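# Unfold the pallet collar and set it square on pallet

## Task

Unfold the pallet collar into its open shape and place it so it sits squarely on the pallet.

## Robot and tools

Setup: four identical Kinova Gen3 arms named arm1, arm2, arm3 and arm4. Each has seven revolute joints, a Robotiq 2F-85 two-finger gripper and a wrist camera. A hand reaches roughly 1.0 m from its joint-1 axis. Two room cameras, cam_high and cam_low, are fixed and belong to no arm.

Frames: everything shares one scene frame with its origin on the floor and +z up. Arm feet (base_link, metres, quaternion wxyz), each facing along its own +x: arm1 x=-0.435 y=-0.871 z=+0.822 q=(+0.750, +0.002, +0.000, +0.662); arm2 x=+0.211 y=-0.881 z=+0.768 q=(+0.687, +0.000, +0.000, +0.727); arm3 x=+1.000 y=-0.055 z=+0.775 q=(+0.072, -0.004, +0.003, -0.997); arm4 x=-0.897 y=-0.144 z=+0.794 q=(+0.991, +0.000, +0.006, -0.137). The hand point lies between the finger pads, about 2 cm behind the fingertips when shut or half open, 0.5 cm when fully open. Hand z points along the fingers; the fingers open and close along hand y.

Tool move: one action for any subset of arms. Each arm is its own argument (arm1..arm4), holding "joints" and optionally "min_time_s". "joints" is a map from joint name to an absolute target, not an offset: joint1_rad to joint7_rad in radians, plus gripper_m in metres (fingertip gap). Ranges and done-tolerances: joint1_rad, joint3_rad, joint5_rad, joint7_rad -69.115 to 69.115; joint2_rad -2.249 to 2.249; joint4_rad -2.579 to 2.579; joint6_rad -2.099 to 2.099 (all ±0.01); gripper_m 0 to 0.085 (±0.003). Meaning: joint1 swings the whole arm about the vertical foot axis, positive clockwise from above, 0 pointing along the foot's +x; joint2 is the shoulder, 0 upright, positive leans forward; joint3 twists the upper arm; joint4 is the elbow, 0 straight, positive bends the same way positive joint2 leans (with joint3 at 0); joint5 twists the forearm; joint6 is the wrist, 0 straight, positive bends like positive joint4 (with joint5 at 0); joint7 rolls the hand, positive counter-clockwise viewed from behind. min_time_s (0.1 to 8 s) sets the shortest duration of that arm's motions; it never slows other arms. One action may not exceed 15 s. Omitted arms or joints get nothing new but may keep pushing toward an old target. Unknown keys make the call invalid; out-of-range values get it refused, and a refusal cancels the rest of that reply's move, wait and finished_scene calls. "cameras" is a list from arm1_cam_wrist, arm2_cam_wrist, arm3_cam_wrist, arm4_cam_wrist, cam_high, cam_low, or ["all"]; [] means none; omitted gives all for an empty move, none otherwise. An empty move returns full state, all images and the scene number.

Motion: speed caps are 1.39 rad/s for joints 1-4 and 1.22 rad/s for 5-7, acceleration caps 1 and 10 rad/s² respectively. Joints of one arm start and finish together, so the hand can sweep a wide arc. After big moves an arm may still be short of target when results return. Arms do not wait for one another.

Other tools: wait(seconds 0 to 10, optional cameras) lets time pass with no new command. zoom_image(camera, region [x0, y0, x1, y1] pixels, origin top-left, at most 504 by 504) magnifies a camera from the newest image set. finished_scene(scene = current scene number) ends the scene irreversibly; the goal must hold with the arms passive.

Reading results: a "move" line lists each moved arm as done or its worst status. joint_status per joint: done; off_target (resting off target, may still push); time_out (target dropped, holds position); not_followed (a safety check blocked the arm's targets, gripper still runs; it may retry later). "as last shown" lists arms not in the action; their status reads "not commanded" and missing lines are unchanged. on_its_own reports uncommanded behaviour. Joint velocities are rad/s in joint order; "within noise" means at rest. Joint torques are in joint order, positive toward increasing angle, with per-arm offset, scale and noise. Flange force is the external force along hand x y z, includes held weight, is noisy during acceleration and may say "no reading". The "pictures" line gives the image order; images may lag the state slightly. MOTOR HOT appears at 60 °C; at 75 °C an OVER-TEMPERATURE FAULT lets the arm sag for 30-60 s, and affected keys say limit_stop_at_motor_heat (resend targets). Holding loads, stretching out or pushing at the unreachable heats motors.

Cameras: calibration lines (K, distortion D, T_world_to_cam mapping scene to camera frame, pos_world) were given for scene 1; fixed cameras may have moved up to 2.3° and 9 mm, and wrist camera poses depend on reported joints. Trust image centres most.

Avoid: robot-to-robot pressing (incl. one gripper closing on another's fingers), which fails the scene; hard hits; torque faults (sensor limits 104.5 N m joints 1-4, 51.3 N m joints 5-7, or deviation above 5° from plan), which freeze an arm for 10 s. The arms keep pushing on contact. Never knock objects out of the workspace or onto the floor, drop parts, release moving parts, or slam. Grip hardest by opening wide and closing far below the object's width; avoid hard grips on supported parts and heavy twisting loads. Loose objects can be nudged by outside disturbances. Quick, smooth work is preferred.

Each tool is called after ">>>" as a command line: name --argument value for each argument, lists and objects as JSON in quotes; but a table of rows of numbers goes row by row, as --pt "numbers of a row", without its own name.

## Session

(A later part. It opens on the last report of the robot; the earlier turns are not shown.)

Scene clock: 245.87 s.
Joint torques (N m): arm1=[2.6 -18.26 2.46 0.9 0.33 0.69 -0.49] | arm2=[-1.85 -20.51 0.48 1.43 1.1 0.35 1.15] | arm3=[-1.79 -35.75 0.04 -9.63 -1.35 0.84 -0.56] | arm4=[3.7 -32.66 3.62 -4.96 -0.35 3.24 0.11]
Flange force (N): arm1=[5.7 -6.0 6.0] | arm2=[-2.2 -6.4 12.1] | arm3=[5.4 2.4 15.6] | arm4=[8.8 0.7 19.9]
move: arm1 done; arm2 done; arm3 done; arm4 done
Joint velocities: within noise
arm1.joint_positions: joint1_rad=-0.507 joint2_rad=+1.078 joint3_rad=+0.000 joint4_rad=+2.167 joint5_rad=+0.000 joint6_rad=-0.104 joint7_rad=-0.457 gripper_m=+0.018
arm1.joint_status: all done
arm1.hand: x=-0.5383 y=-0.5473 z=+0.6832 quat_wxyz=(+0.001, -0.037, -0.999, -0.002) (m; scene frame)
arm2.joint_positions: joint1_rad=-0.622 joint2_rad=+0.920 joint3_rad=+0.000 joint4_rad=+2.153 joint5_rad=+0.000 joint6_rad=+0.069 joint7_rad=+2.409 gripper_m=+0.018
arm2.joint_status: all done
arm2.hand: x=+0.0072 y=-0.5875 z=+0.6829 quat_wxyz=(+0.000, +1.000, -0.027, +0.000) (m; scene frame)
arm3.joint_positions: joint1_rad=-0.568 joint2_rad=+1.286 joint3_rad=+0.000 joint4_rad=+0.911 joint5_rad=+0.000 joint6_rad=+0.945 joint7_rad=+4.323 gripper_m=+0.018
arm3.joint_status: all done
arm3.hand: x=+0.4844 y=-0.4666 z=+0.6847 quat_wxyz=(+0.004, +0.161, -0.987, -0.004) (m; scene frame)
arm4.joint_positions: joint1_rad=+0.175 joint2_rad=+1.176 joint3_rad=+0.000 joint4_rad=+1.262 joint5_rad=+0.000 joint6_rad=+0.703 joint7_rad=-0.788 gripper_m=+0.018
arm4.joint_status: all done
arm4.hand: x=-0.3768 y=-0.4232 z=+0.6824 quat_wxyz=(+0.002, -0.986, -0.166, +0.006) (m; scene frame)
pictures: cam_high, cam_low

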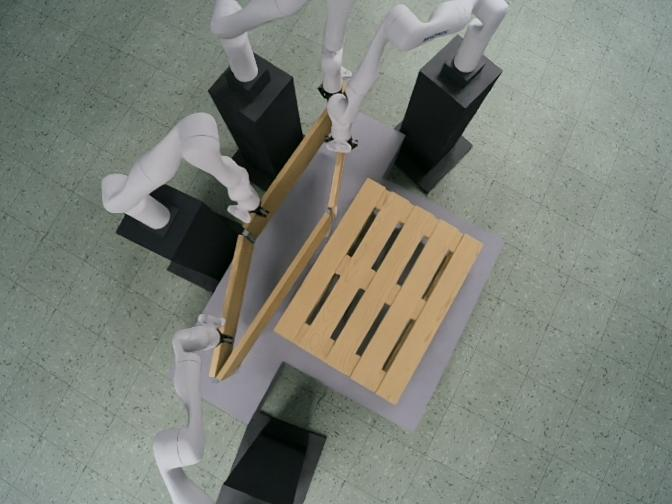

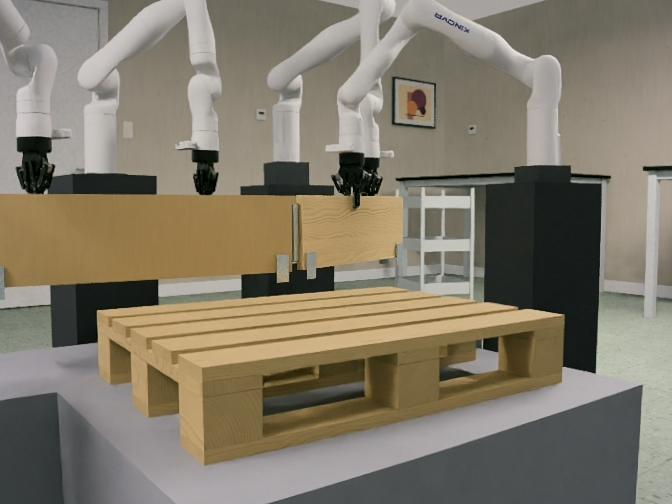

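>>> move --arm1 '{"joints": {"joint1_rad": -0.3874, "joint2_rad": 1.074, "joint3_rad": 0, "joint4_rad": 2.0965, "joint5_rad": 0, "joint6_rad": -0.0289, "joint7_rad": -0.334}, "min_time_s": 2.0}' --arm2 '{"joints": {"joint1_rad": -0.493, "joint2_rad": 0.9227, "joint3_rad": 0, "joint4_rad": 2.116, "joint5_rad": 0, "joint6_rad": 0.1029, "joint7_rad": 2.5411}, "min_time_s": 2.0}' --arm3 '{"joints": {"joint1_rad": -0.4668, "joint2_rad": 1.162, "joint3_rad": 0, "joint4_rad": 1.2456, "joint5_rad": 0, "joint6_rad": 0.734, "joint7_rad": 4.5738}, "min_time_s": 2.0}' --arm4 '{"joints": {"joint1_rad": 0.051, "joint2_rad": 1.1506, "joint3_rad": 0, "joint4_rad": 1.3375, "joint5_rad": 0, "joint6_rad": 0.6535, "joint7_rad": -0.7624}, "min_time_s": 2.0}'

>>> move --arm1 '{"joints": {"joint1_rad": -0.2823, "joint2_rad": 1.075, "joint3_rad": 0, "joint4_rad": 2.0107, "joint5_rad": 0, "joint6_rad": 0.0559, "joint7_rad": -0.2259}, "min_time_s": 2.0}' --arm2 '{"joints": {"joint1_rad": -0.3722, "joint2_rad": 0.9285, "joint3_rad": 0, "joint4_rad": 2.061, "joint5_rad": 0, "joint6_rad": 0.1521, "joint7_rad": 2.6648}, "min_time_s": 2.0}' --arm3 '{"joints": {"joint1_rad": -0.343, "joint2_rad": 1.0955, "joint3_rad": 0, "joint4_rad": 1.4443, "joint5_rad": 0, "joint6_rad": 0.6018, "joint7_rad": 4.8469}, "min_time_s": 2.0}' --arm4 '{"joints": {"joint1_rad": -0.0695, "joint2_rad": 1.133, "joint3_rad": 0, "joint4_rad": 1.3911, "joint5_rad": 0, "joint6_rad": 0.6175, "joint7_rad": -0.7334}, "min_time_s": 2.0}'

>>> move --arm1 '{"joints": {"joint1_rad": -0.1905, "joint2_rad": 1.0829, "joint3_rad": 0, "joint4_rad": 1.9107, "joint5_rad": 0, "joint6_rad": 0.1481, "joint7_rad": -0.1312}, "min_time_s": 2.0}' --arm2 '{"joints": {"joint1_rad": -0.2619, "joint2_rad": 0.939, "joint3_rad": 0, "joint4_rad": 1.9885, "joint5_rad": 0, "joint6_rad": 0.2141, "joint7_rad": 2.7782}, "min_time_s": 2.0}' --arm3 '{"joints": {"joint1_rad": -0.2038, "joint2_rad": 1.0632, "joint3_rad": 0, "joint4_rad": 1.5506, "joint5_rad": 0, "joint6_rad": 0.5279, "joint7_rad": 5.1354}, "min_time_s": 2.0}' --arm4 '{"joints": {"joint1_rad": -0.1847, "joint2_rad": 1.1219, "joint3_rad": 0, "joint4_rad": 1.4263, "joint5_rad": 0, "joint6_rad": 0.5935, "joint7_rad": -0.6994}, "min_time_s": 2.0}'

>>> move --arm1 '{"joints": {"joint1_rad": -0.1115, "joint2_rad": 1.0988, "joint3_rad": 0, "joint4_rad": 1.7977, "joint5_rad": 0, "joint6_rad": 0.2451, "joint7_rad": -0.0492}, "min_time_s": 2.0}' --arm2 '{"joints": {"joint1_rad": -0.1635, "joint2_rad": 0.9553, "joint3_rad": 0, "joint4_rad": 1.9005, "joint5_rad": 0, "joint6_rad": 0.2858, "joint7_rad": 2.8794}, "min_time_s": 2.0}' --arm3 '{"joints": {"joint1_rad": -0.0611, "joint2_rad": 1.0561, "joint3_rad": 0, "joint4_rad": 1.5776, "joint5_rad": 0, "joint6_rad": 0.5079, "joint7_rad": 5.4274}, "min_time_s": 2.0}' --arm4 '{"joints": {"joint1_rad": -0.2932, "joint2_rad": 1.115, "joint3_rad": 0, "joint4_rad": 1.4487, "joint5_rad": 0, "joint6_rad": 0.5779, "joint7_rad": -0.6585}, "min_time_s": 2.0}' --cameras '["cam_high", "cam_low"]'

Scene clock: 282.50 s.
Joint torques (N m): arm1=[3.6 -20.24 4.08 -0.75 0.56 0.29 -0.28] | arm2=[-3.13 -20.46 -1.19 0.71 1.11 0.18 1.3] | arm3=[-0.59 -33.08 0.5 -7.54 -1.21 0.73 -0.64] | arm4=[3.29 -31.77 2.96 -4.7 -0.54 2.97 0.26]
Flange force (N): arm1=[8.7 -7.5 7.8] | arm2=[1.5 -8.0 10.1] | arm3=[5.2 2.2 16.2] | arm4=[7.9 0.3 19.3]
move: arm1 done; arm2 done; arm3 done; arm4 done
Joint velocities: within noise
arm1.joint_positions: joint1_rad=-0.387 joint2_rad=+1.074 joint3_rad=+0.000 joint4_rad=+2.097 joint5_rad=+0.000 joint6_rad=-0.029 joint7_rad=-0.334 gripper_m=+0.018
arm1.joint_status: all done
arm1.hand: x=-0.5048 y=-0.5154 z=+0.6832 quat_wxyz=(+0.001, -0.036, -0.999, -0.002) (m; scene frame)
arm2.joint_positions: joint1_rad=-0.493 joint2_rad=+0.923 joint3_rad=+0.000 joint4_rad=+2.116 joint5_rad=+0.000 joint6_rad=+0.103 joint7_rad=+2.541 gripper_m=+0.018
arm2.joint_status: all done
arm2.hand: x=+0.0408 y=-0.5539 z=+0.6829 quat_wxyz=(+0.000, +1.000, -0.026, +0.000) (m; scene frame)
arm3.joint_positions: joint1_rad=-0.467 joint2_rad=+1.162 joint3_rad=+0.000 joint4_rad=+1.246 joint5_rad=+0.000 joint6_rad=+0.734 joint7_rad=+4.574 gripper_m=+0.018
arm3.joint_status: all done
arm3.hand: x=+0.4961 y=-0.3770 z=+0.6847 quat_wxyz=(+0.003, +0.234, -0.972, -0.004) (m; scene frame)
arm4.joint_positions: joint1_rad=+0.051 joint2_rad=+1.151 joint3_rad=+0.000 joint4_rad=+1.337 joint5_rad=+0.000 joint6_rad=+0.654 joint7_rad=-0.762 gripper_m=+0.018
arm4.joint_status: all done
arm4.hand: x=-0.3618 y=-0.3515 z=+0.6824 quat_wxyz=(+0.002, -0.971, -0.239, +0.006) (m; scene frame)
pictures: none

Scene clock: 284.80 s.
Joint torques (N m): arm1=[3.18 -21.07 3.49 -1.99 0.67 0.13 -0.27] | arm2=[-3.18 -20.99 -1.26 0.37 1.09 0.27 1.27] | arm3=[0.07 -30.85 1.05 -6.12 -0.97 0.56 -0.59] | arm4=[2.21 -32.54 1.88 -5.54 -0.76 2.29 0.31]
Flange force (N): arm1=[7.7 -6.5 6.9] | arm2=[2.2 -8.2 10.0] | arm3=[4.4 2.4 15.9] | arm4=[5.6 0.3 20.3]
move: arm1 done; arm2 done; arm3 done; arm4 done
Joint velocities: within noise
arm1.joint_positions: joint1_rad=-0.282 joint2_rad=+1.075 joint3_rad=+0.000 joint4_rad=+2.011 joint5_rad=+0.000 joint6_rad=+0.056 joint7_rad=-0.226 gripper_m=+0.018
arm1.joint_status: all done
arm1.hand: x=-0.4714 y=-0.4835 z=+0.6832 quat_wxyz=(+0.001, -0.034, -0.999, -0.002) (m; scene frame)
arm2.joint_positions: joint1_rad=-0.372 joint2_rad=+0.929 joint3_rad=+0.000 joint4_rad=+2.061 joint5_rad=+0.000 joint6_rad=+0.152 joint7_rad=+2.665 gripper_m=+0.018
arm2.joint_status: all done
arm2.hand: x=+0.0744 y=-0.5205 z=+0.6829 quat_wxyz=(+0.000, +1.000, -0.024, +0.000) (m; scene frame)
arm3.joint_positions: joint1_rad=-0.343 joint2_rad=+1.095 joint3_rad=+0.000 joint4_rad=+1.444 joint5_rad=+0.000 joint6_rad=+0.602 joint7_rad=+4.847 gripper_m=+0.018
arm3.joint_status: all done
arm3.hand: x=+0.4995 y=-0.2916 z=+0.6848 quat_wxyz=(+0.003, +0.306, -0.952, -0.004) (m; scene frame)
arm4.joint_positions: joint1_rad=-0.069 joint2_rad=+1.133 joint3_rad=+0.000 joint4_rad=+1.391 joint5_rad=+0.000 joint6_rad=+0.617 joint7_rad=-0.733 gripper_m=+0.018
arm4.joint_status: all done
arm4.hand: x=-0.3527 y=-0.2829 z=+0.6824 quat_wxyz=(+0.003, -0.950, -0.311, +0.006) (m; scene frame)
pictures: none

Scene clock: 287.10 s.
Joint torques (N m): arm1=[3.79 -22.61 4.07 -3.39 0.76 -0.05 -0.35] | arm2=[-3.91 -22.17 -2.21 -0.19 0.89 0.37 1.21] | arm3=[1.07 -29.65 2.29 -5.72 -0.52 0.2 -0.61] | arm4=[1.88 -33.13 1.57 -6.82 -0.86 1.3 0.27]
Flange force (N): arm1=[8.8 -6.5 7.4] | arm2=[4.5 -9.1 11.0] | arm3=[3.5 1.5 15.3] | arm4=[3.6 -1.2 20.1]
move: arm1 done; arm2 done; arm3 done; arm4 done
Joint velocities: within noise
arm1.joint_positions: joint1_rad=-0.191 joint2_rad=+1.083 joint3_rad=+0.000 joint4_rad=+1.911 joint5_rad=+0.000 joint6_rad=+0.148 joint7_rad=-0.131 gripper_m=+0.018
arm1.joint_status: all done
arm1.hand: x=-0.4378 y=-0.4516 z=+0.6833 quat_wxyz=(+0.001, -0.033, -0.999, -0.002) (m; scene frame)
arm2.joint_positions: joint1_rad=-0.262 joint2_rad=+0.939 joint3_rad=+0.000 joint4_rad=+1.988 joint5_rad=+0.000 joint6_rad=+0.214 joint7_rad=+2.778 gripper_m=+0.018
arm2.joint_status: all done
arm2.hand: x=+0.1081 y=-0.4868 z=+0.6829 quat_wxyz=(+0.000, +1.000, -0.023, +0.000) (m; scene frame)
arm3.joint_positions: joint1_rad=-0.204 joint2_rad=+1.063 joint3_rad=+0.000 joint4_rad=+1.551 joint5_rad=+0.000 joint6_rad=+0.528 joint7_rad=+5.135 gripper_m=+0.018
arm3.joint_status: all done
arm3.hand: x=+0.4960 y=-0.2111 z=+0.6848 quat_wxyz=(+0.003, +0.376, -0.926, -0.004) (m; scene frame)
arm4.joint_positions: joint1_rad=-0.185 joint2_rad=+1.122 joint3_rad=+0.000 joint4_rad=+1.426 joint5_rad=+0.000 joint6_rad=+0.593 joint7_rad=-0.699 gripper_m=+0.018
arm4.joint_status: all done
arm4.hand: x=-0.3485 y=-0.2185 z=+0.6824 quat_wxyz=(+0.003, -0.925, -0.381, +0.006) (m; scene frame)
pictures: none

Scene clock: 289.40 s.
Joint torques (N m): arm1=[3.48 -24.12 3.57 -4.29 0.93 0.01 -0.29] | arm2=[-4.43 -23.27 -2.96 -0.55 0.68 0.68 1.24] | arm3=[1.95 -30.25 3.64 -7.1 -0.01 -0.73 -0.57] | arm4=[1.28 -33.7 0.86 -8.94 -1.11 -0.09 0.24]
Flange force (N): arm1=[8.0 -5.3 8.3] | arm2=[5.8 -9.8 11.9] | arm3=[2.1 -0.8 14.9] | arm4=[0.1 -4.1 18.4]
move: arm1 done; arm2 done; arm3 done; arm4 done
Joint velocities: within noise
arm1.joint_positions: joint1_rad=-0.111 joint2_rad=+1.099 joint3_rad=+0.000 joint4_rad=+1.798 joint5_rad=+0.000 joint6_rad=+0.245 joint7_rad=-0.049 gripper_m=+0.018
arm1.joint_status: all done
arm1.hand: x=-0.4043 y=-0.4196 z=+0.6834 quat_wxyz=(+0.001, -0.031, -1.000, -0.002) (m; scene frame)
arm2.joint_positions: joint1_rad=-0.164 joint2_rad=+0.955 joint3_rad=+0.000 joint4_rad=+1.901 joint5_rad=+0.000 joint6_rad=+0.286 joint7_rad=+2.879 gripper_m=+0.018
arm2.joint_status: all done
arm2.hand: x=+0.1416 y=-0.4534 z=+0.6830 quat_wxyz=(+0.000, +1.000, -0.021, +0.000) (m; scene frame)
arm3.joint_positions: joint1_rad=-0.061 joint2_rad=+1.056 joint3_rad=+0.000 joint4_rad=+1.578 joint5_rad=+0.000 joint6_rad=+0.508 joint7_rad=+5.427 gripper_m=+0.018
arm3.joint_status: all done
arm3.hand: x=+0.4856 y=-0.1366 z=+0.6848 quat_wxyz=(+0.003, +0.444, -0.896, -0.004) (m; scene frame)
arm4.joint_positions: joint1_rad=-0.293 joint2_rad=+1.115 joint3_rad=+0.000 joint4_rad=+1.449 joint5_rad=+0.000 joint6_rad=+0.578 joint7_rad=-0.659 gripper_m=+0.018
arm4.joint_status: all done
arm4.hand: x=-0.3490 y=-0.1585 z=+0.6824 quat_wxyz=(+0.004, -0.894, -0.449, +0.005) (m; scene frame)
pictures: cam_high, cam_low

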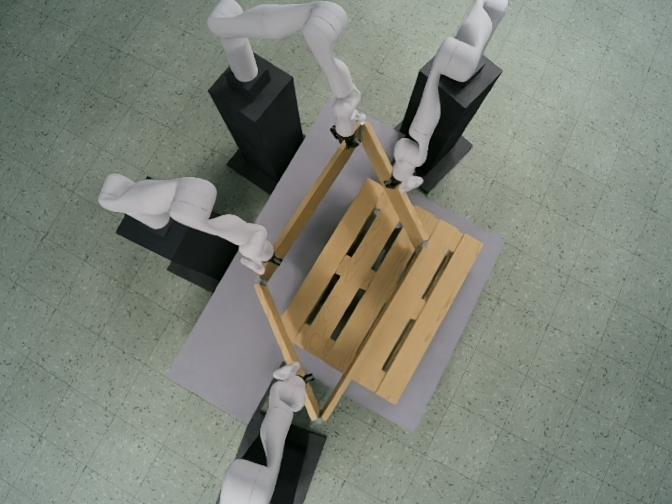

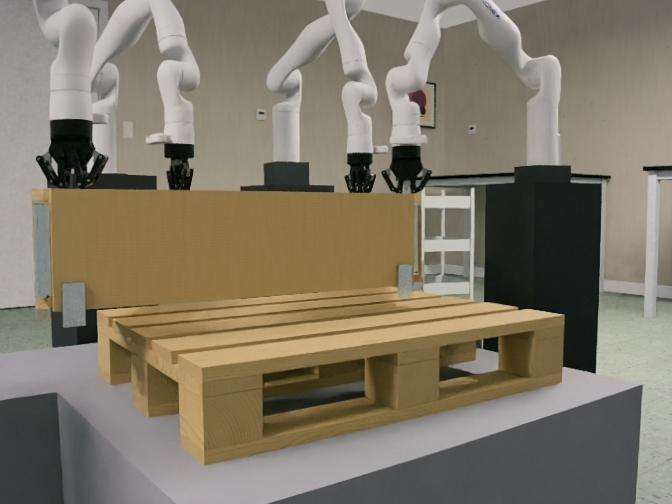

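>>> move --arm1 '{"joints": {"joint1_rad": -0.0435, "joint2_rad": 1.1236, "joint3_rad": 0, "joint4_rad": 1.671, "joint5_rad": 0, "joint6_rad": 0.347, "joint7_rad": 0.0218}, "min_time_s": 2.0}' --arm2 '{"joints": {"joint1_rad": -0.0765, "joint2_rad": 0.9786, "joint3_rad": 0, "joint4_rad": 1.7972, "joint5_rad": 0, "joint6_rad": 0.3659, "joint7_rad": 2.9695}, "min_time_s": 2.0}' --arm3 '{"joints": {"joint1_rad": 0.0707, "joint2_rad": 1.0681, "joint3_rad": 0, "joint4_rad": 1.5407, "joint5_rad": 0, "joint6_rad": 0.5329, "joint7_rad": 5.7086}, "min_time_s": 2.0}' --arm4 '{"joints": {"joint1_rad": -0.3932, "joint2_rad": 1.1114, "joint3_rad": 0, "joint4_rad": 1.4613, "joint5_rad": 0, "joint6_rad": 0.5689, "joint7_rad": -0.6091}, "min_time_s": 2.0}'

>>> move --arm1 '{"joints": {"joint1_rad": 0.0154, "joint2_rad": 1.1576, "joint3_rad": 0, "joint4_rad": 1.5306, "joint5_rad": 0, "joint6_rad": 0.4534, "joint7_rad": 0.0836}, "min_time_s": 2.0}' --arm2 '{"joints": {"joint1_rad": 0.0002, "joint2_rad": 1.0094, "joint3_rad": 0, "joint4_rad": 1.6795, "joint5_rad": 0, "joint6_rad": 0.4527, "joint7_rad": 3.0491}, "min_time_s": 2.0}' --arm3 '{"joints": {"joint1_rad": 0.1821, "joint2_rad": 1.0971, "joint3_rad": 0, "joint4_rad": 1.4503, "joint5_rad": 0, "joint6_rad": 0.5943, "joint7_rad": 5.9694}, "min_time_s": 2.0}' --arm4 '{"joints": {"joint1_rad": -0.4834, "joint2_rad": 1.1098, "joint3_rad": 0, "joint4_rad": 1.4671, "joint5_rad": 0, "joint6_rad": 0.5647, "joint7_rad": -0.5499}, "min_time_s": 2.0}'

>>> move --arm1 '{"joints": {"joint1_rad": 0.0668, "joint2_rad": 1.2025, "joint3_rad": 0, "joint4_rad": 1.3719, "joint5_rad": 0, "joint6_rad": 0.5672, "joint7_rad": 0.138}, "min_time_s": 2.0}' --arm2 '{"joints": {"joint1_rad": 0.0676, "joint2_rad": 1.0487, "joint3_rad": 0, "joint4_rad": 1.5459, "joint5_rad": 0, "joint6_rad": 0.547, "joint7_rad": 3.1195}, "min_time_s": 2.0}' --arm3 '{"joints": {"joint1_rad": 0.2695, "joint2_rad": 1.1408, "joint3_rad": 0, "joint4_rad": 1.3206, "joint5_rad": 0, "joint6_rad": 0.6802, "joint7_rad": 6.2061}, "min_time_s": 2.0}' --arm4 '{"joints": {"joint1_rad": -0.5635, "joint2_rad": 1.1097, "joint3_rad": 0, "joint4_rad": 1.4686, "joint5_rad": 0, "joint6_rad": 0.5633, "joint7_rad": -0.4808}, "min_time_s": 2.0}'

>>> move --arm1 '{"joints": {"joint1_rad": 0.1113, "joint2_rad": 1.26, "joint3_rad": 0, "joint4_rad": 1.1911, "joint5_rad": 0, "joint6_rad": 0.6905, "joint7_rad": 0.1855}, "min_time_s": 2.2}' --arm2 '{"joints": {"joint1_rad": 0.1264, "joint2_rad": 1.0977, "joint3_rad": 0, "joint4_rad": 1.3946, "joint5_rad": 0, "joint6_rad": 0.6493, "joint7_rad": 3.1813}, "min_time_s": 2.2}' --arm3 '{"joints": {"joint1_rad": 0.3338, "joint2_rad": 1.1979, "joint3_rad": 0, "joint4_rad": 1.1603, "joint5_rad": 0, "joint6_rad": 0.7834, "joint7_rad": 6.4198}, "min_time_s": 2.2}' --arm4 '{"joints": {"joint1_rad": -0.6328, "joint2_rad": 1.1099, "joint3_rad": 0, "joint4_rad": 1.4691, "joint5_rad": 0, "joint6_rad": 0.5626, "joint7_rad": -0.4007}, "min_time_s": 2.2}' --cameras '["all"]'

>>> zoom_image --camera "cam_low" --region '[160, 240, 280, 390]'

>>> zoom_image --camera "cam_low" --region '[480, 200, 600, 350]'

>>> zoom_image --camera "cam_low" --region '[50, 190, 170, 340]'

Scene clock: 310.10 s.
Joint torques (N m): arm1=[3.04 -25.34 2.87 -4.96 0.76 0.32 -0.42] | arm2=[-5.19 -23.54 -3.89 0.28 0.13 1.62 1.11] | arm3=[3.31 -31.07 5.41 -7.7 0.79 -1 -0.41] | arm4=[1.04 -34.22 0.56 -10.3 -1.03 -0.89 0.41]
Flange force (N): arm1=[6.4 -4.3 8.7] | arm2=[7.7 -12.7 12.0] | arm3=[4.7 -1.8 15.1] | arm4=[-1.3 -6.6 17.8]
move: arm1 done; arm2 done; arm3 done; arm4 done
Joint velocities: within noise
arm1.joint_positions: joint1_rad=-0.044 joint2_rad=+1.124 joint3_rad=+0.000 joint4_rad=+1.671 joint5_rad=+0.000 joint6_rad=+0.347 joint7_rad=+0.022 gripper_m=+0.018
arm1.joint_status: all done
arm1.hand: x=-0.3709 y=-0.3876 z=+0.6834 quat_wxyz=(+0.001, -0.030, -1.000, -0.002) (m; scene frame)
arm2.joint_positions: joint1_rad=-0.076 joint2_rad=+0.979 joint3_rad=+0.000 joint4_rad=+1.797 joint5_rad=+0.000 joint6_rad=+0.366 joint7_rad=+2.969 gripper_m=+0.018
arm2.joint_status: all done
arm2.hand: x=+0.1751 y=-0.4198 z=+0.6830 quat_wxyz=(+0.000, +1.000, -0.020, +0.000) (m; scene frame)
arm3.joint_positions: joint1_rad=+0.071 joint2_rad=+1.068 joint3_rad=+0.000 joint4_rad=+1.541 joint5_rad=+0.000 joint6_rad=+0.533 joint7_rad=+5.709 gripper_m=+0.018
arm3.joint_status: all done
arm3.hand: x=+0.4701 y=-0.0692 z=+0.6848 quat_wxyz=(+0.002, +0.510, -0.860, -0.005) (m; scene frame)
arm4.joint_positions: joint1_rad=-0.393 joint2_rad=+1.111 joint3_rad=+0.000 joint4_rad=+1.461 joint5_rad=+0.000 joint6_rad=+0.569 joint7_rad=-0.609 gripper_m=+0.018
arm4.joint_status: all done
arm4.hand: x=-0.3532 y=-0.1040 z=+0.6824 quat_wxyz=(+0.004, -0.858, -0.514, +0.005) (m; scene frame)
pictures: none

Scene clock: 312.40 s.
Joint torques (N m): arm1=[2.41 -25.83 2.09 -5.32 0.64 0.68 -0.44] | arm2=[-5.08 -24.97 -3.37 -0.13 0.07 2.1 1.06] | arm3=[3.41 -33.25 5.79 -10.35 1.24 -2.15 -0.23] | arm4=[1.03 -35.42 0.56 -11.96 -1.05 -1.71 0.52]
Flange force (N): arm1=[4.8 -3.3 7.7] | arm2=[7.9 -13.4 13.1] | arm3=[4.5 -3.7 14.6] | arm4=[-2.2 -9.4 18.2]
move: arm1 done; arm2 done; arm3 done; arm4 done
Joint velocities: within noise
arm1.joint_positions: joint1_rad=+0.015 joint2_rad=+1.158 joint3_rad=+0.000 joint4_rad=+1.531 joint5_rad=+0.000 joint6_rad=+0.453 joint7_rad=+0.084 gripper_m=+0.018
arm1.joint_status: all done
arm1.hand: x=-0.3375 y=-0.3559 z=+0.6834 quat_wxyz=(+0.001, -0.028, -1.000, -0.002) (m; scene frame)
arm2.joint_positions: joint1_rad=+0.000 joint2_rad=+1.009 joint3_rad=+0.000 joint4_rad=+1.679 joint5_rad=+0.000 joint6_rad=+0.453 joint7_rad=+3.049 gripper_m=+0.018
arm2.joint_status: all done
arm2.hand: x=+0.2087 y=-0.3863 z=+0.6830 quat_wxyz=(+0.000, +1.000, -0.018, +0.000) (m; scene frame)
arm3.joint_positions: joint1_rad=+0.182 joint2_rad=+1.097 joint3_rad=+0.000 joint4_rad=+1.450 joint5_rad=+0.000 joint6_rad=+0.594 joint7_rad=+5.969 gripper_m=+0.018
arm3.joint_status: all done
arm3.hand: x=+0.4498 y=-0.0095 z=+0.6849 quat_wxyz=(+0.002, +0.573, -0.820, -0.005) (m; scene frame)
arm4.joint_positions: joint1_rad=-0.483 joint2_rad=+1.110 joint3_rad=+0.000 joint4_rad=+1.467 joint5_rad=+0.000 joint6_rad=+0.565 joint7_rad=-0.550 gripper_m=+0.018
arm4.joint_status: all done
arm4.hand: x=-0.3604 y=-0.0553 z=+0.6825 quat_wxyz=(+0.004, -0.817, -0.577, +0.005) (m; scene frame)
pictures: none

Scene clock: 314.70 s.
Joint torques (N m): arm1=[2.26 -26.88 1.91 -5.87 0.66 0.95 -0.4] | arm2=[-4.77 -26.75 -2.84 -1.12 0.01 2.23 1.03] | arm3=[3.09 -35.83 5.44 -12.9 1.44 -3.14 -0.09] | arm4=[1.21 -35.91 0.63 -12.94 -0.96 -2.2 0.63]
Flange force (N): arm1=[4.2 -2.3 7.5] | arm2=[7.7 -13.7 13.8] | arm3=[4.6 -5.3 14.5] | arm4=[-1.9 -11.7 17.9]
move: arm1 done; arm2 done; arm3 done; arm4 done
Joint velocities: within noise
arm1.joint_positions: joint1_rad=+0.067 joint2_rad=+1.203 joint3_rad=+0.000 joint4_rad=+1.372 joint5_rad=+0.000 joint6_rad=+0.567 joint7_rad=+0.138 gripper_m=+0.018
arm1.joint_status: all done
arm1.hand: x=-0.3038 y=-0.3239 z=+0.6834 quat_wxyz=(+0.001, -0.027, -1.000, -0.002) (m; scene frame)
arm2.joint_positions: joint1_rad=+0.068 joint2_rad=+1.049 joint3_rad=+0.000 joint4_rad=+1.546 joint5_rad=+0.000 joint6_rad=+0.547 joint7_rad=+3.120 gripper_m=+0.018
arm2.joint_status: all done
arm2.hand: x=+0.2424 y=-0.3527 z=+0.6830 quat_wxyz=(+0.000, +1.000, -0.017, +0.000) (m; scene frame)
arm3.joint_positions: joint1_rad=+0.269 joint2_rad=+1.141 joint3_rad=+0.000 joint4_rad=+1.321 joint5_rad=+0.000 joint6_rad=+0.680 joint7_rad=+6.206 gripper_m=+0.018
arm3.joint_status: all done
arm3.hand: x=+0.4263 y=+0.0420 z=+0.6849 quat_wxyz=(+0.001, +0.632, -0.775, -0.005) (m; scene frame)
arm4.joint_positions: joint1_rad=-0.563 joint2_rad=+1.110 joint3_rad=+0.000 joint4_rad=+1.469 joint5_rad=+0.000 joint6_rad=+0.563 joint7_rad=-0.481 gripper_m=+0.018
arm4.joint_status: all done
arm4.hand: x=-0.3696 y=-0.0126 z=+0.6825 quat_wxyz=(+0.005, -0.772, -0.636, +0.004) (m; scene frame)
pictures: none

Scene clock: 317.20 s.
Joint torques (N m): arm1=[2.09 -28.05 1.65 -5.97 0.63 1.55 -0.4] | arm2=[-4.27 -28.36 -2 -2.25 -0.02 2.28 1.09] | arm3=[2.86 -38.48 5.14 -14.93 1.61 -3.78 0.05] | arm4=[0.53 -35.85 -0.06 -13.46 -0.96 -2.51 0.87]
Flange force (N): arm1=[3.3 -0.3 8.2] | arm2=[7.1 -14.0 13.7] | arm3=[5.5 -5.9 15.0] | arm4=[-2.1 -12.8 17.0]
move: arm1 done; arm2 done; arm3 done; arm4 done
Joint velocities: within noise
arm1.joint_positions: joint1_rad=+0.111 joint2_rad=+1.260 joint3_rad=+0.000 joint4_rad=+1.191 joint5_rad=+0.000 joint6_rad=+0.690 joint7_rad=+0.185 gripper_m=+0.018
arm1.joint_status: all done
arm1.hand: x=-0.2705 y=-0.2919 z=+0.6834 quat_wxyz=(+0.001, -0.025, -1.000, -0.002) (m; scene frame)
arm2.joint_positions: joint1_rad=+0.126 joint2_rad=+1.098 joint3_rad=+0.000 joint4_rad=+1.395 joint5_rad=+0.000 joint6_rad=+0.649 joint7_rad=+3.181 gripper_m=+0.018
arm2.joint_status: all done
arm2.hand: x=+0.2760 y=-0.3191 z=+0.6830 quat_wxyz=(+0.000, +1.000, -0.015, +0.000) (m; scene frame)
arm3.joint_positions: joint1_rad=+0.334 joint2_rad=+1.198 joint3_rad=+0.000 joint4_rad=+1.160 joint5_rad=+0.000 joint6_rad=+0.783 joint7_rad=+6.420 gripper_m=+0.018
arm3.joint_status: all done
arm3.hand: x=+0.4008 y=+0.0849 z=+0.6849 quat_wxyz=(+0.001, +0.688, -0.725, -0.005) (m; scene frame)
arm4.joint_positions: joint1_rad=-0.633 joint2_rad=+1.110 joint3_rad=+0.000 joint4_rad=+1.469 joint5_rad=+0.000 joint6_rad=+0.563 joint7_rad=-0.401 gripper_m=+0.018
arm4.joint_status: all done
arm4.hand: x=-0.3801 y=+0.0237 z=+0.6825 quat_wxyz=(+0.005, -0.722, -0.692, +0.004) (m; scene frame)
pictures: arm1_cam_wrist, arm2_cam_wrist, arm3_cam_wrist, arm4_cam_wrist, cam_high, cam_low
camera_calibration:
arm1_cam_wrist: T_world_to_cam=[[0.037723, 0.99863, 0.0362581, 0.271607], [0.999012, -0.0385406, 0.0221191, 0.296625], [0.0234862, 0.0353879, -0.999098, 0.848712], [0, 0, 0, 1]] pos_world=[-0.326511, -0.289837, 0.831537]
arm2_cam_wrist: T_world_to_cam=[[-0.0243266, -0.999703, -0.00157663, -0.312473], [-0.9997, 0.0243219, 0.00290215, 0.336422], [-0.00286294, 0.00164675, -0.999995, 0.828551], [0, 0, 0, 1]] pos_world=[0.331092, -0.321927, 0.827077]
arm3_cam_wrist: T_world_to_cam=[[-0.9991, 0.0415414, 0.00854519, 0.390302], [0.0416929, 0.998961, 0.0183971, -0.0615867], [-0.00777208, 0.0187368, -0.999794, 0.833772], [0, 0, 0, 1]] pos_world=[0.398999, 0.0296868, 0.831398]
arm4_cam_wrist: T_world_to_cam=[[0.999239, -0.038369, -0.00704088, 0.38384], [-0.0383868, -0.99926, -0.00241204, 0.0615039], [-0.00694313, 0.00268048, -0.999972, 0.828535], [0, 0, 0, 1]] pos_world=[-0.375434, 0.0739651, 0.831363]

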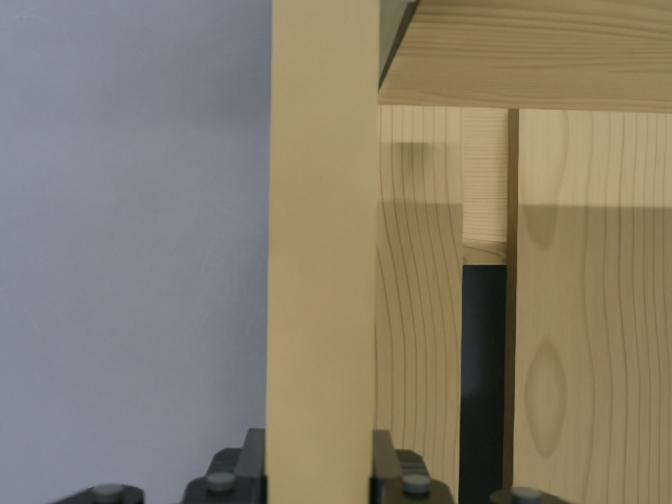

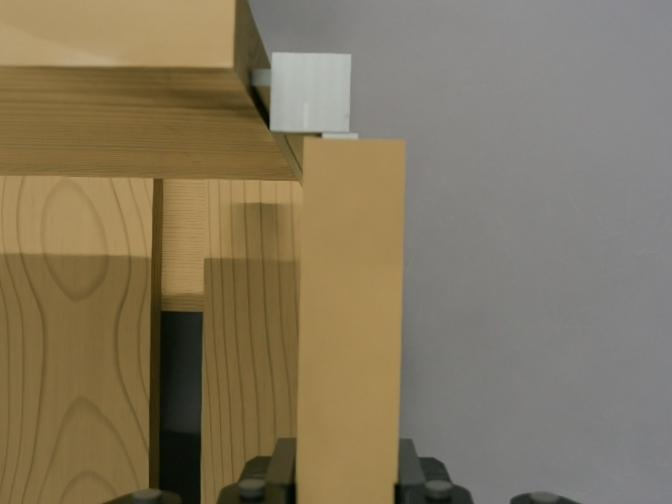

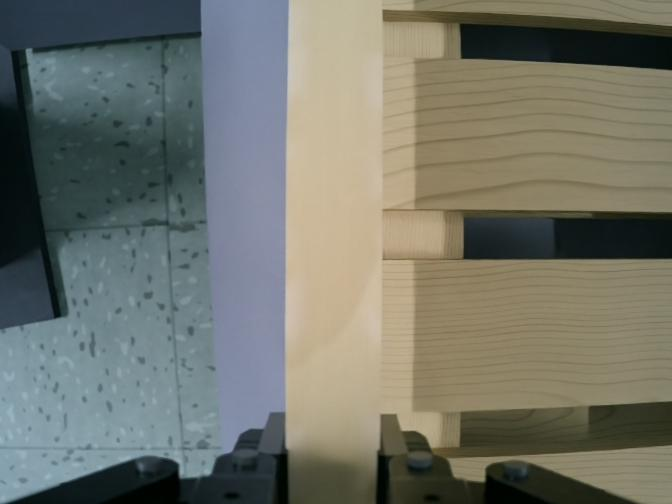

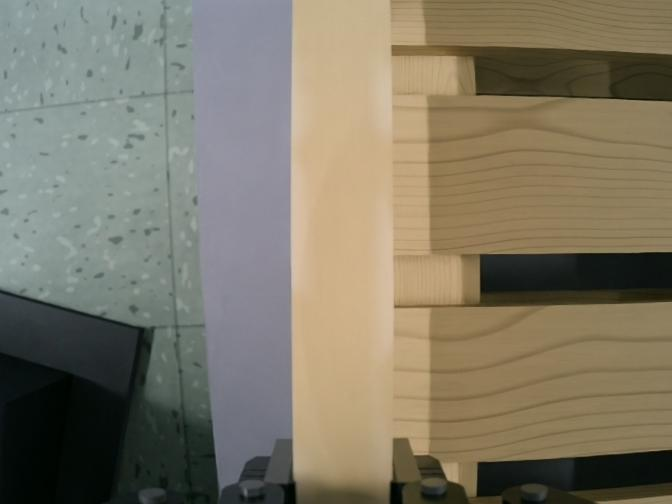

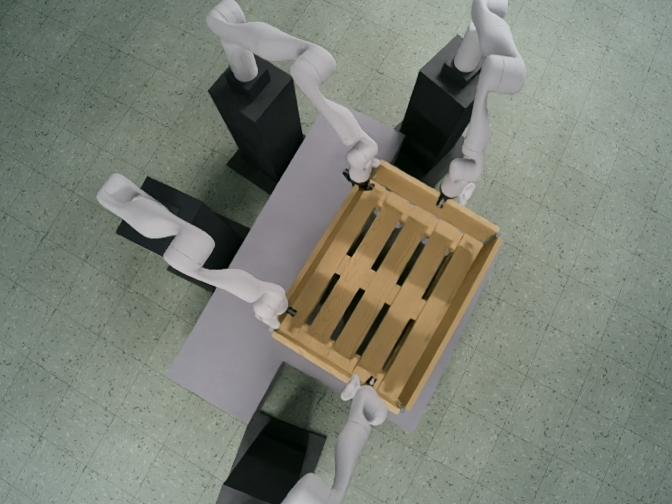

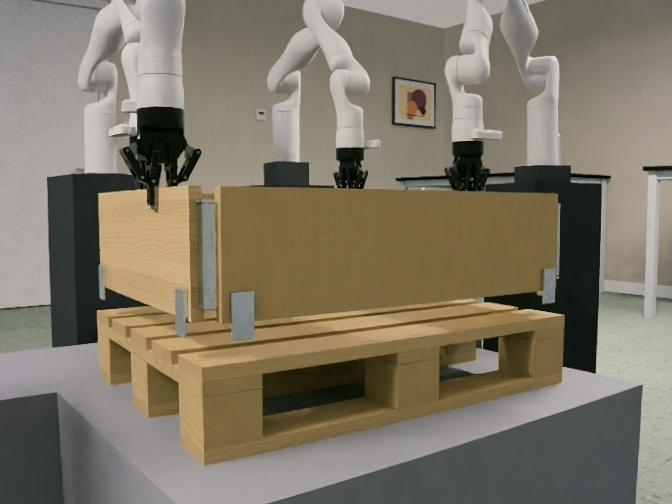

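Scaled by 3.360 from the camera's 672x504 image, which has a finer 960x720 frame.

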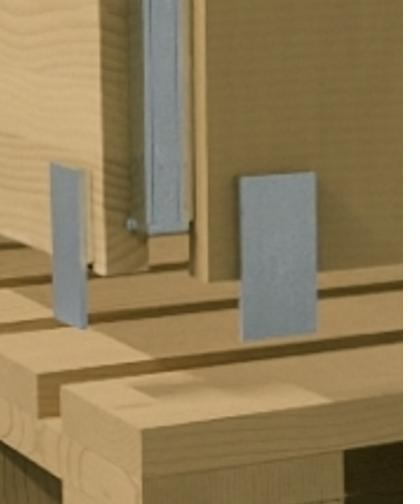

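Scaled by 3.360 from the camera's 672x504 image, which has a finer 960x720 frame.

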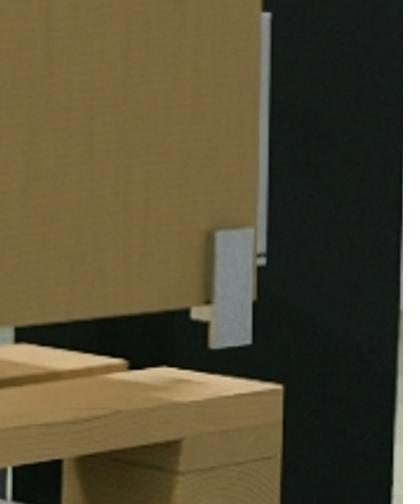

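Scaled by 3.360 from the camera's 672x504 image, which has a finer 960x720 frame.

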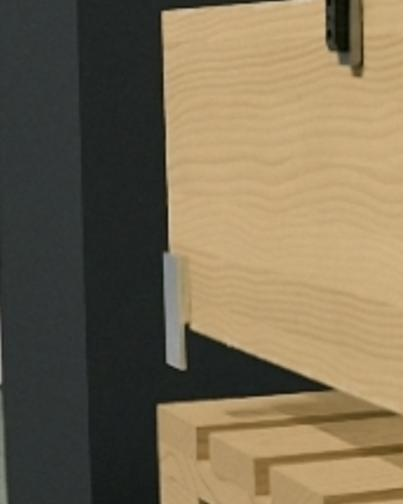

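>>> zoom_image --camera "cam_low" --region '[86, 270, 126, 320]'

>>> zoom_image --camera "cam_low" --region '[180, 295, 240, 375]'

>>> zoom_image --camera "cam_low" --region '[535, 265, 575, 320]'

Scaled by 10.080 from the camera's 672x504 image, which has a finer 960x720 frame.

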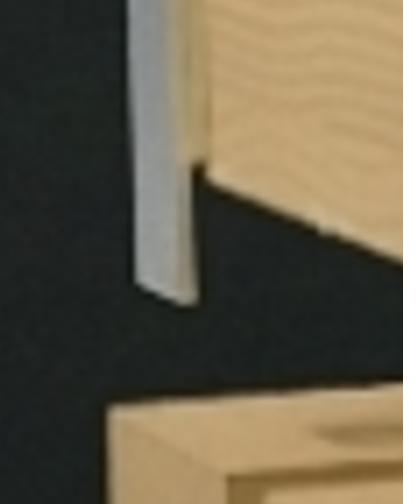

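Scaled by 6.300 from the camera's 672x504 image, which has a finer 960x720 frame.

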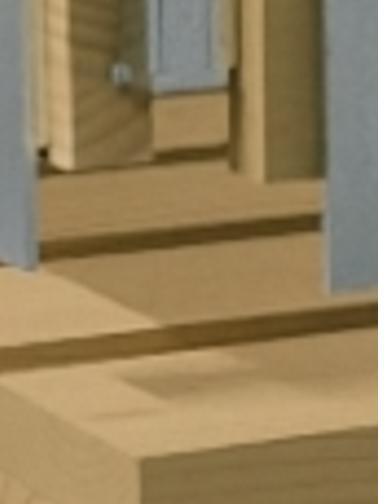

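Scaled by 9.164 from the camera's 672x504 image, which has a finer 960x720 frame.

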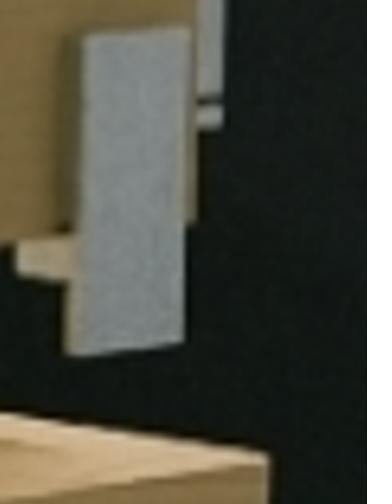

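>>> move --arm1 '{"joints": {"joint1_rad": 0.1095, "joint2_rad": 1.3071, "joint3_rad": 0, "joint4_rad": 1.1745, "joint5_rad": 0, "joint6_rad": 0.6601, "joint7_rad": 0.1836}, "min_time_s": 2.0}' --arm2 '{"joints": {"joint1_rad": 0.1239, "joint2_rad": 1.1441, "joint3_rad": 0, "joint4_rad": 1.3882, "joint5_rad": 0, "joint6_rad": 0.6093, "joint7_rad": 3.1788}, "min_time_s": 2.0}' --arm3 '{"joints": {"joint1_rad": 0.331, "joint2_rad": 1.2463, "joint3_rad": 0, "joint4_rad": 1.1386, "joint5_rad": 0, "joint6_rad": 0.7567, "joint7_rad": 6.417}, "min_time_s": 2.0}' --arm4 '{"joints": {"joint1_rad": -0.631, "joint2_rad": 1.1591, "joint3_rad": 0, "joint4_rad": 1.4584, "joint5_rad": 0, "joint6_rad": 0.5242, "joint7_rad": -0.3989}, "min_time_s": 2.0}' --cameras '["cam_low"]'

>>> zoom_image --camera "cam_low" --region '[80, 260, 140, 335]'

>>> zoom_image --camera "cam_low" --region '[175, 300, 245, 390]'

>>> zoom_image --camera "cam_low" --region '[525, 260, 585, 335]'

Scene clock: 346.70 s.
Joint torques (N m): arm1=[2.62 -27.45 2.02 -5.29 0.62 1.75 -0.53] | arm2=[-4.45 -27.83 -2.3 -0.76 -0.06 2.82 0.98] | arm3=[4.24 -38.37 6.44 -14.13 2.07 -3.54 0.09] | arm4=[-0.22 -35.93 -0.84 -12.62 -0.94 -2.22 0.99]
Flange force (N): arm1=[3.9 0.2 7.5] | arm2=[7.7 -16.2 14.5] | arm3=[7.6 -4.3 14.8] | arm4=[-3.0 -11.8 17.1]
move: arm1 done; arm2 done; arm3 done; arm4 done
Joint velocities: within noise
arm1.joint_positions: joint1_rad=+0.110 joint2_rad=+1.307 joint3_rad=+0.000 joint4_rad=+1.174 joint5_rad=+0.000 joint6_rad=+0.660 joint7_rad=+0.184 gripper_m=+0.018
arm1.joint_status: all done
arm1.hand: x=-0.2720 y=-0.2934 z=+0.6584 quat_wxyz=(+0.001, -0.025, -1.000, -0.002) (m; scene frame)
arm2.joint_positions: joint1_rad=+0.124 joint2_rad=+1.144 joint3_rad=+0.000 joint4_rad=+1.388 joint5_rad=+0.000 joint6_rad=+0.609 joint7_rad=+3.179 gripper_m=+0.018
arm2.joint_status: all done
arm2.hand: x=+0.2744 y=-0.3206 z=+0.6580 quat_wxyz=(+0.000, +1.000, -0.015, +0.000) (m; scene frame)
arm3.joint_positions: joint1_rad=+0.331 joint2_rad=+1.246 joint3_rad=+0.000 joint4_rad=+1.139 joint5_rad=+0.000 joint6_rad=+0.757 joint7_rad=+6.417 gripper_m=+0.018
arm3.joint_status: all done
arm3.hand: x=+0.3993 y=+0.0835 z=+0.6599 quat_wxyz=(+0.001, +0.688, -0.725, -0.005) (m; scene frame)
arm4.joint_positions: joint1_rad=-0.631 joint2_rad=+1.159 joint3_rad=+0.000 joint4_rad=+1.458 joint5_rad=+0.000 joint6_rad=+0.524 joint7_rad=-0.399 gripper_m=+0.018
arm4.joint_status: all done
arm4.hand: x=-0.3817 y=+0.0223 z=+0.6574 quat_wxyz=(+0.005, -0.722, -0.692, +0.004) (m; scene frame)
pictures: cam_low

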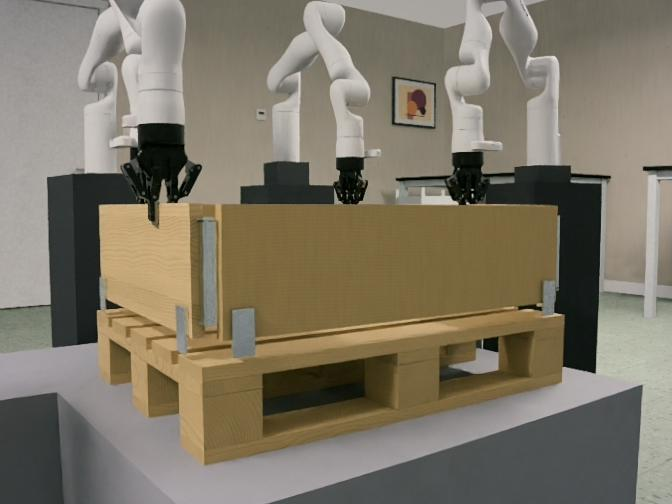

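Scaled by 6.720 from the camera's 672x504 image, which has a finer 960x720 frame.

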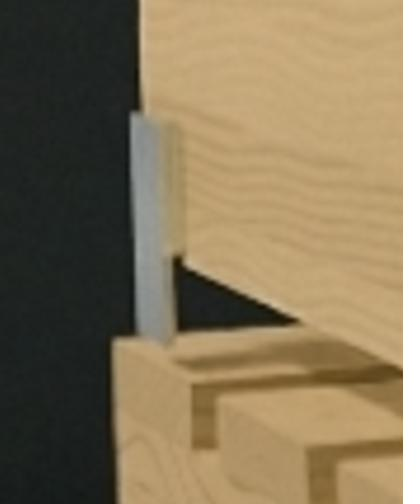

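Scaled by 5.600 from the camera's 672x504 image, which has a finer 960x720 frame.

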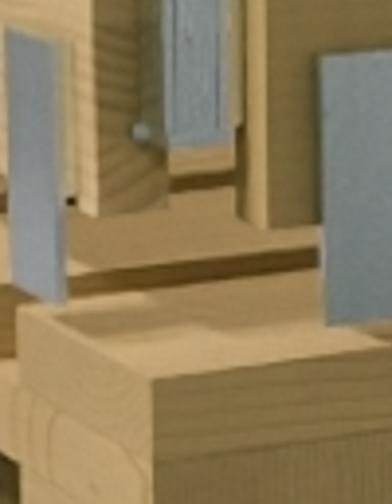

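Scaled by 6.720 from the camera's 672x504 image, which has a finer 960x720 frame.

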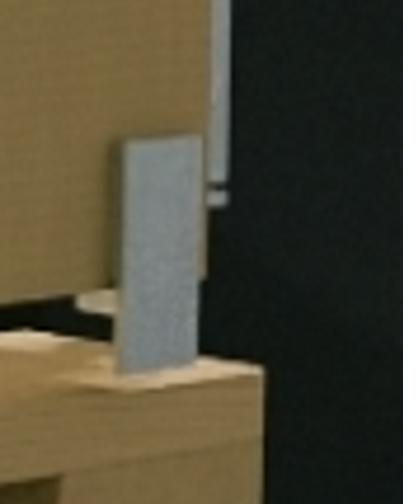

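>>> move --arm1 '{"joints": {"joint1_rad": 0.1113, "joint2_rad": 1.332, "joint3_rad": 0, "joint4_rad": 1.1592, "joint5_rad": 0, "joint6_rad": 0.6504, "joint7_rad": 0.1877}, "min_time_s": 2.0}' --arm2 '{"joints": {"joint1_rad": 0.1259, "joint2_rad": 1.1697, "joint3_rad": 0, "joint4_rad": 1.3745, "joint5_rad": 0, "joint6_rad": 0.5973, "joint7_rad": 3.183}, "min_time_s": 2.0}' --arm3 '{"joints": {"joint1_rad": 0.3332, "joint2_rad": 1.2692, "joint3_rad": 0, "joint4_rad": 1.129, "joint5_rad": 0, "joint6_rad": 0.7434, "joint7_rad": 6.4215}, "min_time_s": 2.0}' --arm4 '{"joints": {"joint1_rad": -0.63, "joint2_rad": 1.1846, "joint3_rad": 0, "joint4_rad": 1.4465, "joint5_rad": 0, "joint6_rad": 0.5105, "joint7_rad": -0.3956}, "min_time_s": 2.0}' --cameras '["cam_low"]'

>>> zoom_image --camera "cam_low" --region '[80, 250, 260, 385]'

>>> zoom_image --camera "cam_low" --region '[500, 260, 580, 340]'

Scene clock: 364.90 s.
Joint torques (N m): arm1=[1.79 -27.78 1.33 -5.5 0.44 1.57 -0.49] | arm2=[-4.25 -28.26 -1.96 -1.14 0.15 2.53 1.08] | arm3=[3.54 -38.38 5.87 -13.99 1.87 -3.53 0.13] | arm4=[0.06 -36.22 -0.46 -12.63 -0.71 -2.32 1.06]
Flange force (N): arm1=[2.7 -0.5 7.5] | arm2=[7.2 -15.3 14.7] | arm3=[6.5 -4.5 14.7] | arm4=[-2.4 -12.3 16.9]
move: arm1 done; arm2 done; arm3 done; arm4 done
Joint velocities: within noise
arm1.joint_positions: joint1_rad=+0.111 joint2_rad=+1.332 joint3_rad=+0.000 joint4_rad=+1.159 joint5_rad=+0.000 joint6_rad=+0.650 joint7_rad=+0.188 gripper_m=+0.018
arm1.joint_status: all done
arm1.hand: x=-0.2709 y=-0.2934 z=+0.6465 quat_wxyz=(+0.001, -0.024, -1.000, -0.002) (m; scene frame)
arm2.joint_positions: joint1_rad=+0.126 joint2_rad=+1.170 joint3_rad=+0.000 joint4_rad=+1.374 joint5_rad=+0.000 joint6_rad=+0.597 joint7_rad=+3.183 gripper_m=+0.018
arm2.joint_status: all done
arm2.hand: x=+0.2757 y=-0.3195 z=+0.6461 quat_wxyz=(+0.000, +1.000, -0.014, +0.000) (m; scene frame)
arm3.joint_positions: joint1_rad=+0.333 joint2_rad=+1.269 joint3_rad=+0.000 joint4_rad=+1.129 joint5_rad=+0.000 joint6_rad=+0.743 joint7_rad=+6.421 gripper_m=+0.018
arm3.joint_status: all done
arm3.hand: x=+0.3996 y=+0.0849 z=+0.6479 quat_wxyz=(+0.001, +0.689, -0.725, -0.005) (m; scene frame)
arm4.joint_positions: joint1_rad=-0.630 joint2_rad=+1.185 joint3_rad=+0.000 joint4_rad=+1.446 joint5_rad=+0.000 joint6_rad=+0.511 joint7_rad=-0.396 gripper_m=+0.018
arm4.joint_status: all done
arm4.hand: x=-0.3812 y=+0.0219 z=+0.6454 quat_wxyz=(+0.005, -0.721, -0.693, +0.004) (m; scene frame)
pictures: cam_low

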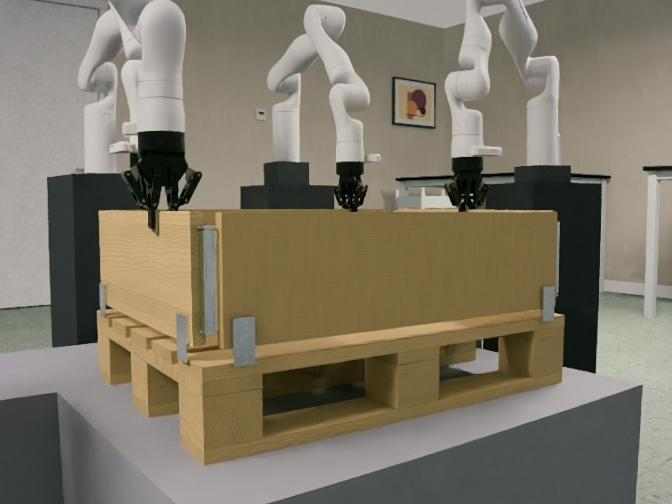

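Scaled by 2.800 from the camera's 672x504 image, which has a finer 960x720 frame.

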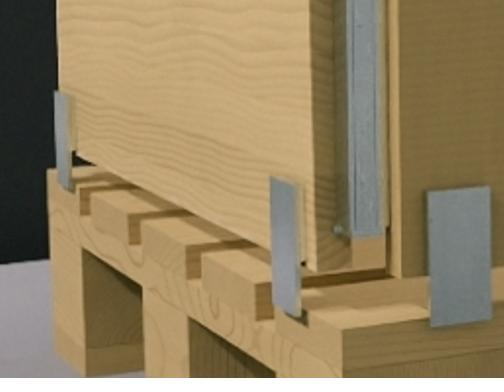

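Scaled by 6.300 from the camera's 672x504 image, which has a finer 960x720 frame.

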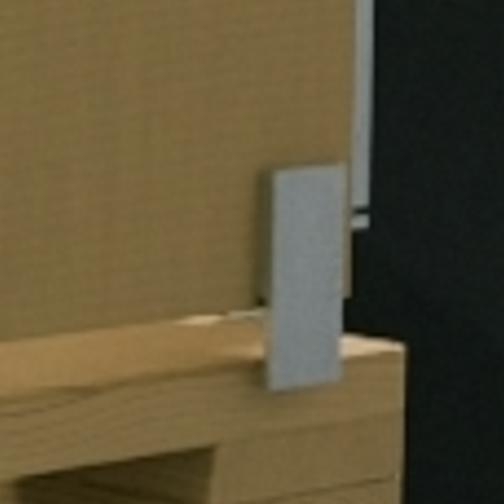

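>>> move --arm1 '{"joints": {"joint1_rad": 0.1113, "joint2_rad": 1.3486, "joint3_rad": 0, "joint4_rad": 1.149, "joint5_rad": 0, "joint6_rad": 0.644, "joint7_rad": 0.1877}, "min_time_s": 1.6}' --arm2 '{"joints": {"joint1_rad": 0.1259, "joint2_rad": 1.1858, "joint3_rad": 0, "joint4_rad": 1.3684, "joint5_rad": 0, "joint6_rad": 0.5874, "joint7_rad": 3.183}, "min_time_s": 1.6}' --arm3 '{"joints": {"joint1_rad": 0.3332, "joint2_rad": 1.2848, "joint3_rad": 0, "joint4_rad": 1.1216, "joint5_rad": 0, "joint6_rad": 0.7352, "joint7_rad": 6.4215}, "min_time_s": 1.6}' --arm4 '{"joints": {"joint1_rad": -0.63, "joint2_rad": 1.2013, "joint3_rad": 0, "joint4_rad": 1.4392, "joint5_rad": 0, "joint6_rad": 0.5011, "joint7_rad": -0.3956}, "min_time_s": 1.6}' --cameras '["cam_low", "cam_high"]'

>>> zoom_image --camera "cam_low" --region '[80, 250, 260, 385]'

Scene clock: 368.40 s.
Joint torques (N m): arm1=[1.97 -27.7 1.39 -5.39 0.43 1.62 -0.55] | arm2=[-3.76 -27.93 -1.43 -0.6 0.29 2.75 1.15] | arm3=[4.31 -38.37 6.42 -13.9 1.85 -3.57 -0.05] | arm4=[-0.09 -36.17 -0.67 -12.15 -0.88 -2.2 0.9]
Flange force (N): arm1=[2.9 -0.5 7.4] | arm2=[6.3 -16.1 14.8] | arm3=[7.4 -4.3 14.4] | arm4=[-2.6 -11.2 17.0]
move: arm1 done; arm2 done; arm3 done; arm4 done
Joint velocities: within noise
arm1.joint_positions: joint1_rad=+0.111 joint2_rad=+1.349 joint3_rad=+0.000 joint4_rad=+1.149 joint5_rad=+0.000 joint6_rad=+0.644 joint7_rad=+0.188 gripper_m=+0.018
arm1.joint_status: all done
arm1.hand: x=-0.2710 y=-0.2934 z=+0.6384 quat_wxyz=(+0.001, -0.024, -1.000, -0.002) (m; scene frame)
arm2.joint_positions: joint1_rad=+0.126 joint2_rad=+1.186 joint3_rad=+0.000 joint4_rad=+1.368 joint5_rad=+0.000 joint6_rad=+0.587 joint7_rad=+3.183 gripper_m=+0.018
arm2.joint_status: all done
arm2.hand: x=+0.2757 y=-0.3195 z=+0.6381 quat_wxyz=(+0.000, +1.000, -0.014, +0.000) (m; scene frame)
arm3.joint_positions: joint1_rad=+0.333 joint2_rad=+1.285 joint3_rad=+0.000 joint4_rad=+1.122 joint5_rad=+0.000 joint6_rad=+0.735 joint7_rad=+6.422 gripper_m=+0.018
arm3.joint_status: all done
arm3.hand: x=+0.3995 y=+0.0850 z=+0.6399 quat_wxyz=(+0.001, +0.689, -0.725, -0.005) (m; scene frame)
arm4.joint_positions: joint1_rad=-0.630 joint2_rad=+1.201 joint3_rad=+0.000 joint4_rad=+1.439 joint5_rad=+0.000 joint6_rad=+0.501 joint7_rad=-0.396 gripper_m=+0.018
arm4.joint_status: all done
arm4.hand: x=-0.3813 y=+0.0220 z=+0.6375 quat_wxyz=(+0.005, -0.721, -0.693, +0.004) (m; scene frame)
pictures: cam_high, cam_low

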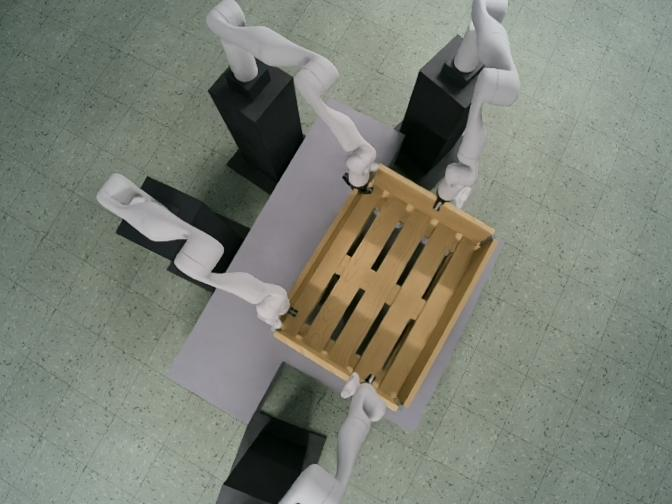

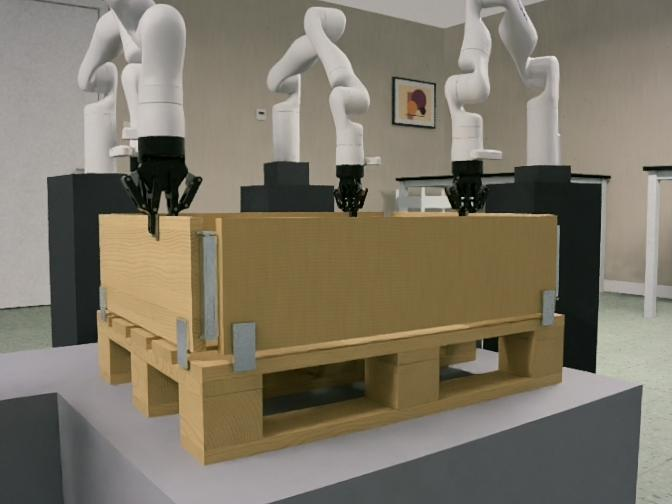

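Scaled by 2.800 from the camera's 672x504 image, which has a finer 960x720 frame.

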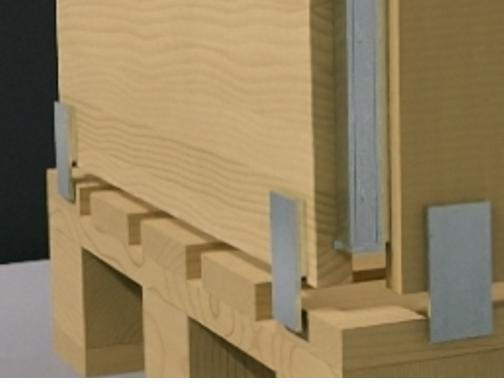

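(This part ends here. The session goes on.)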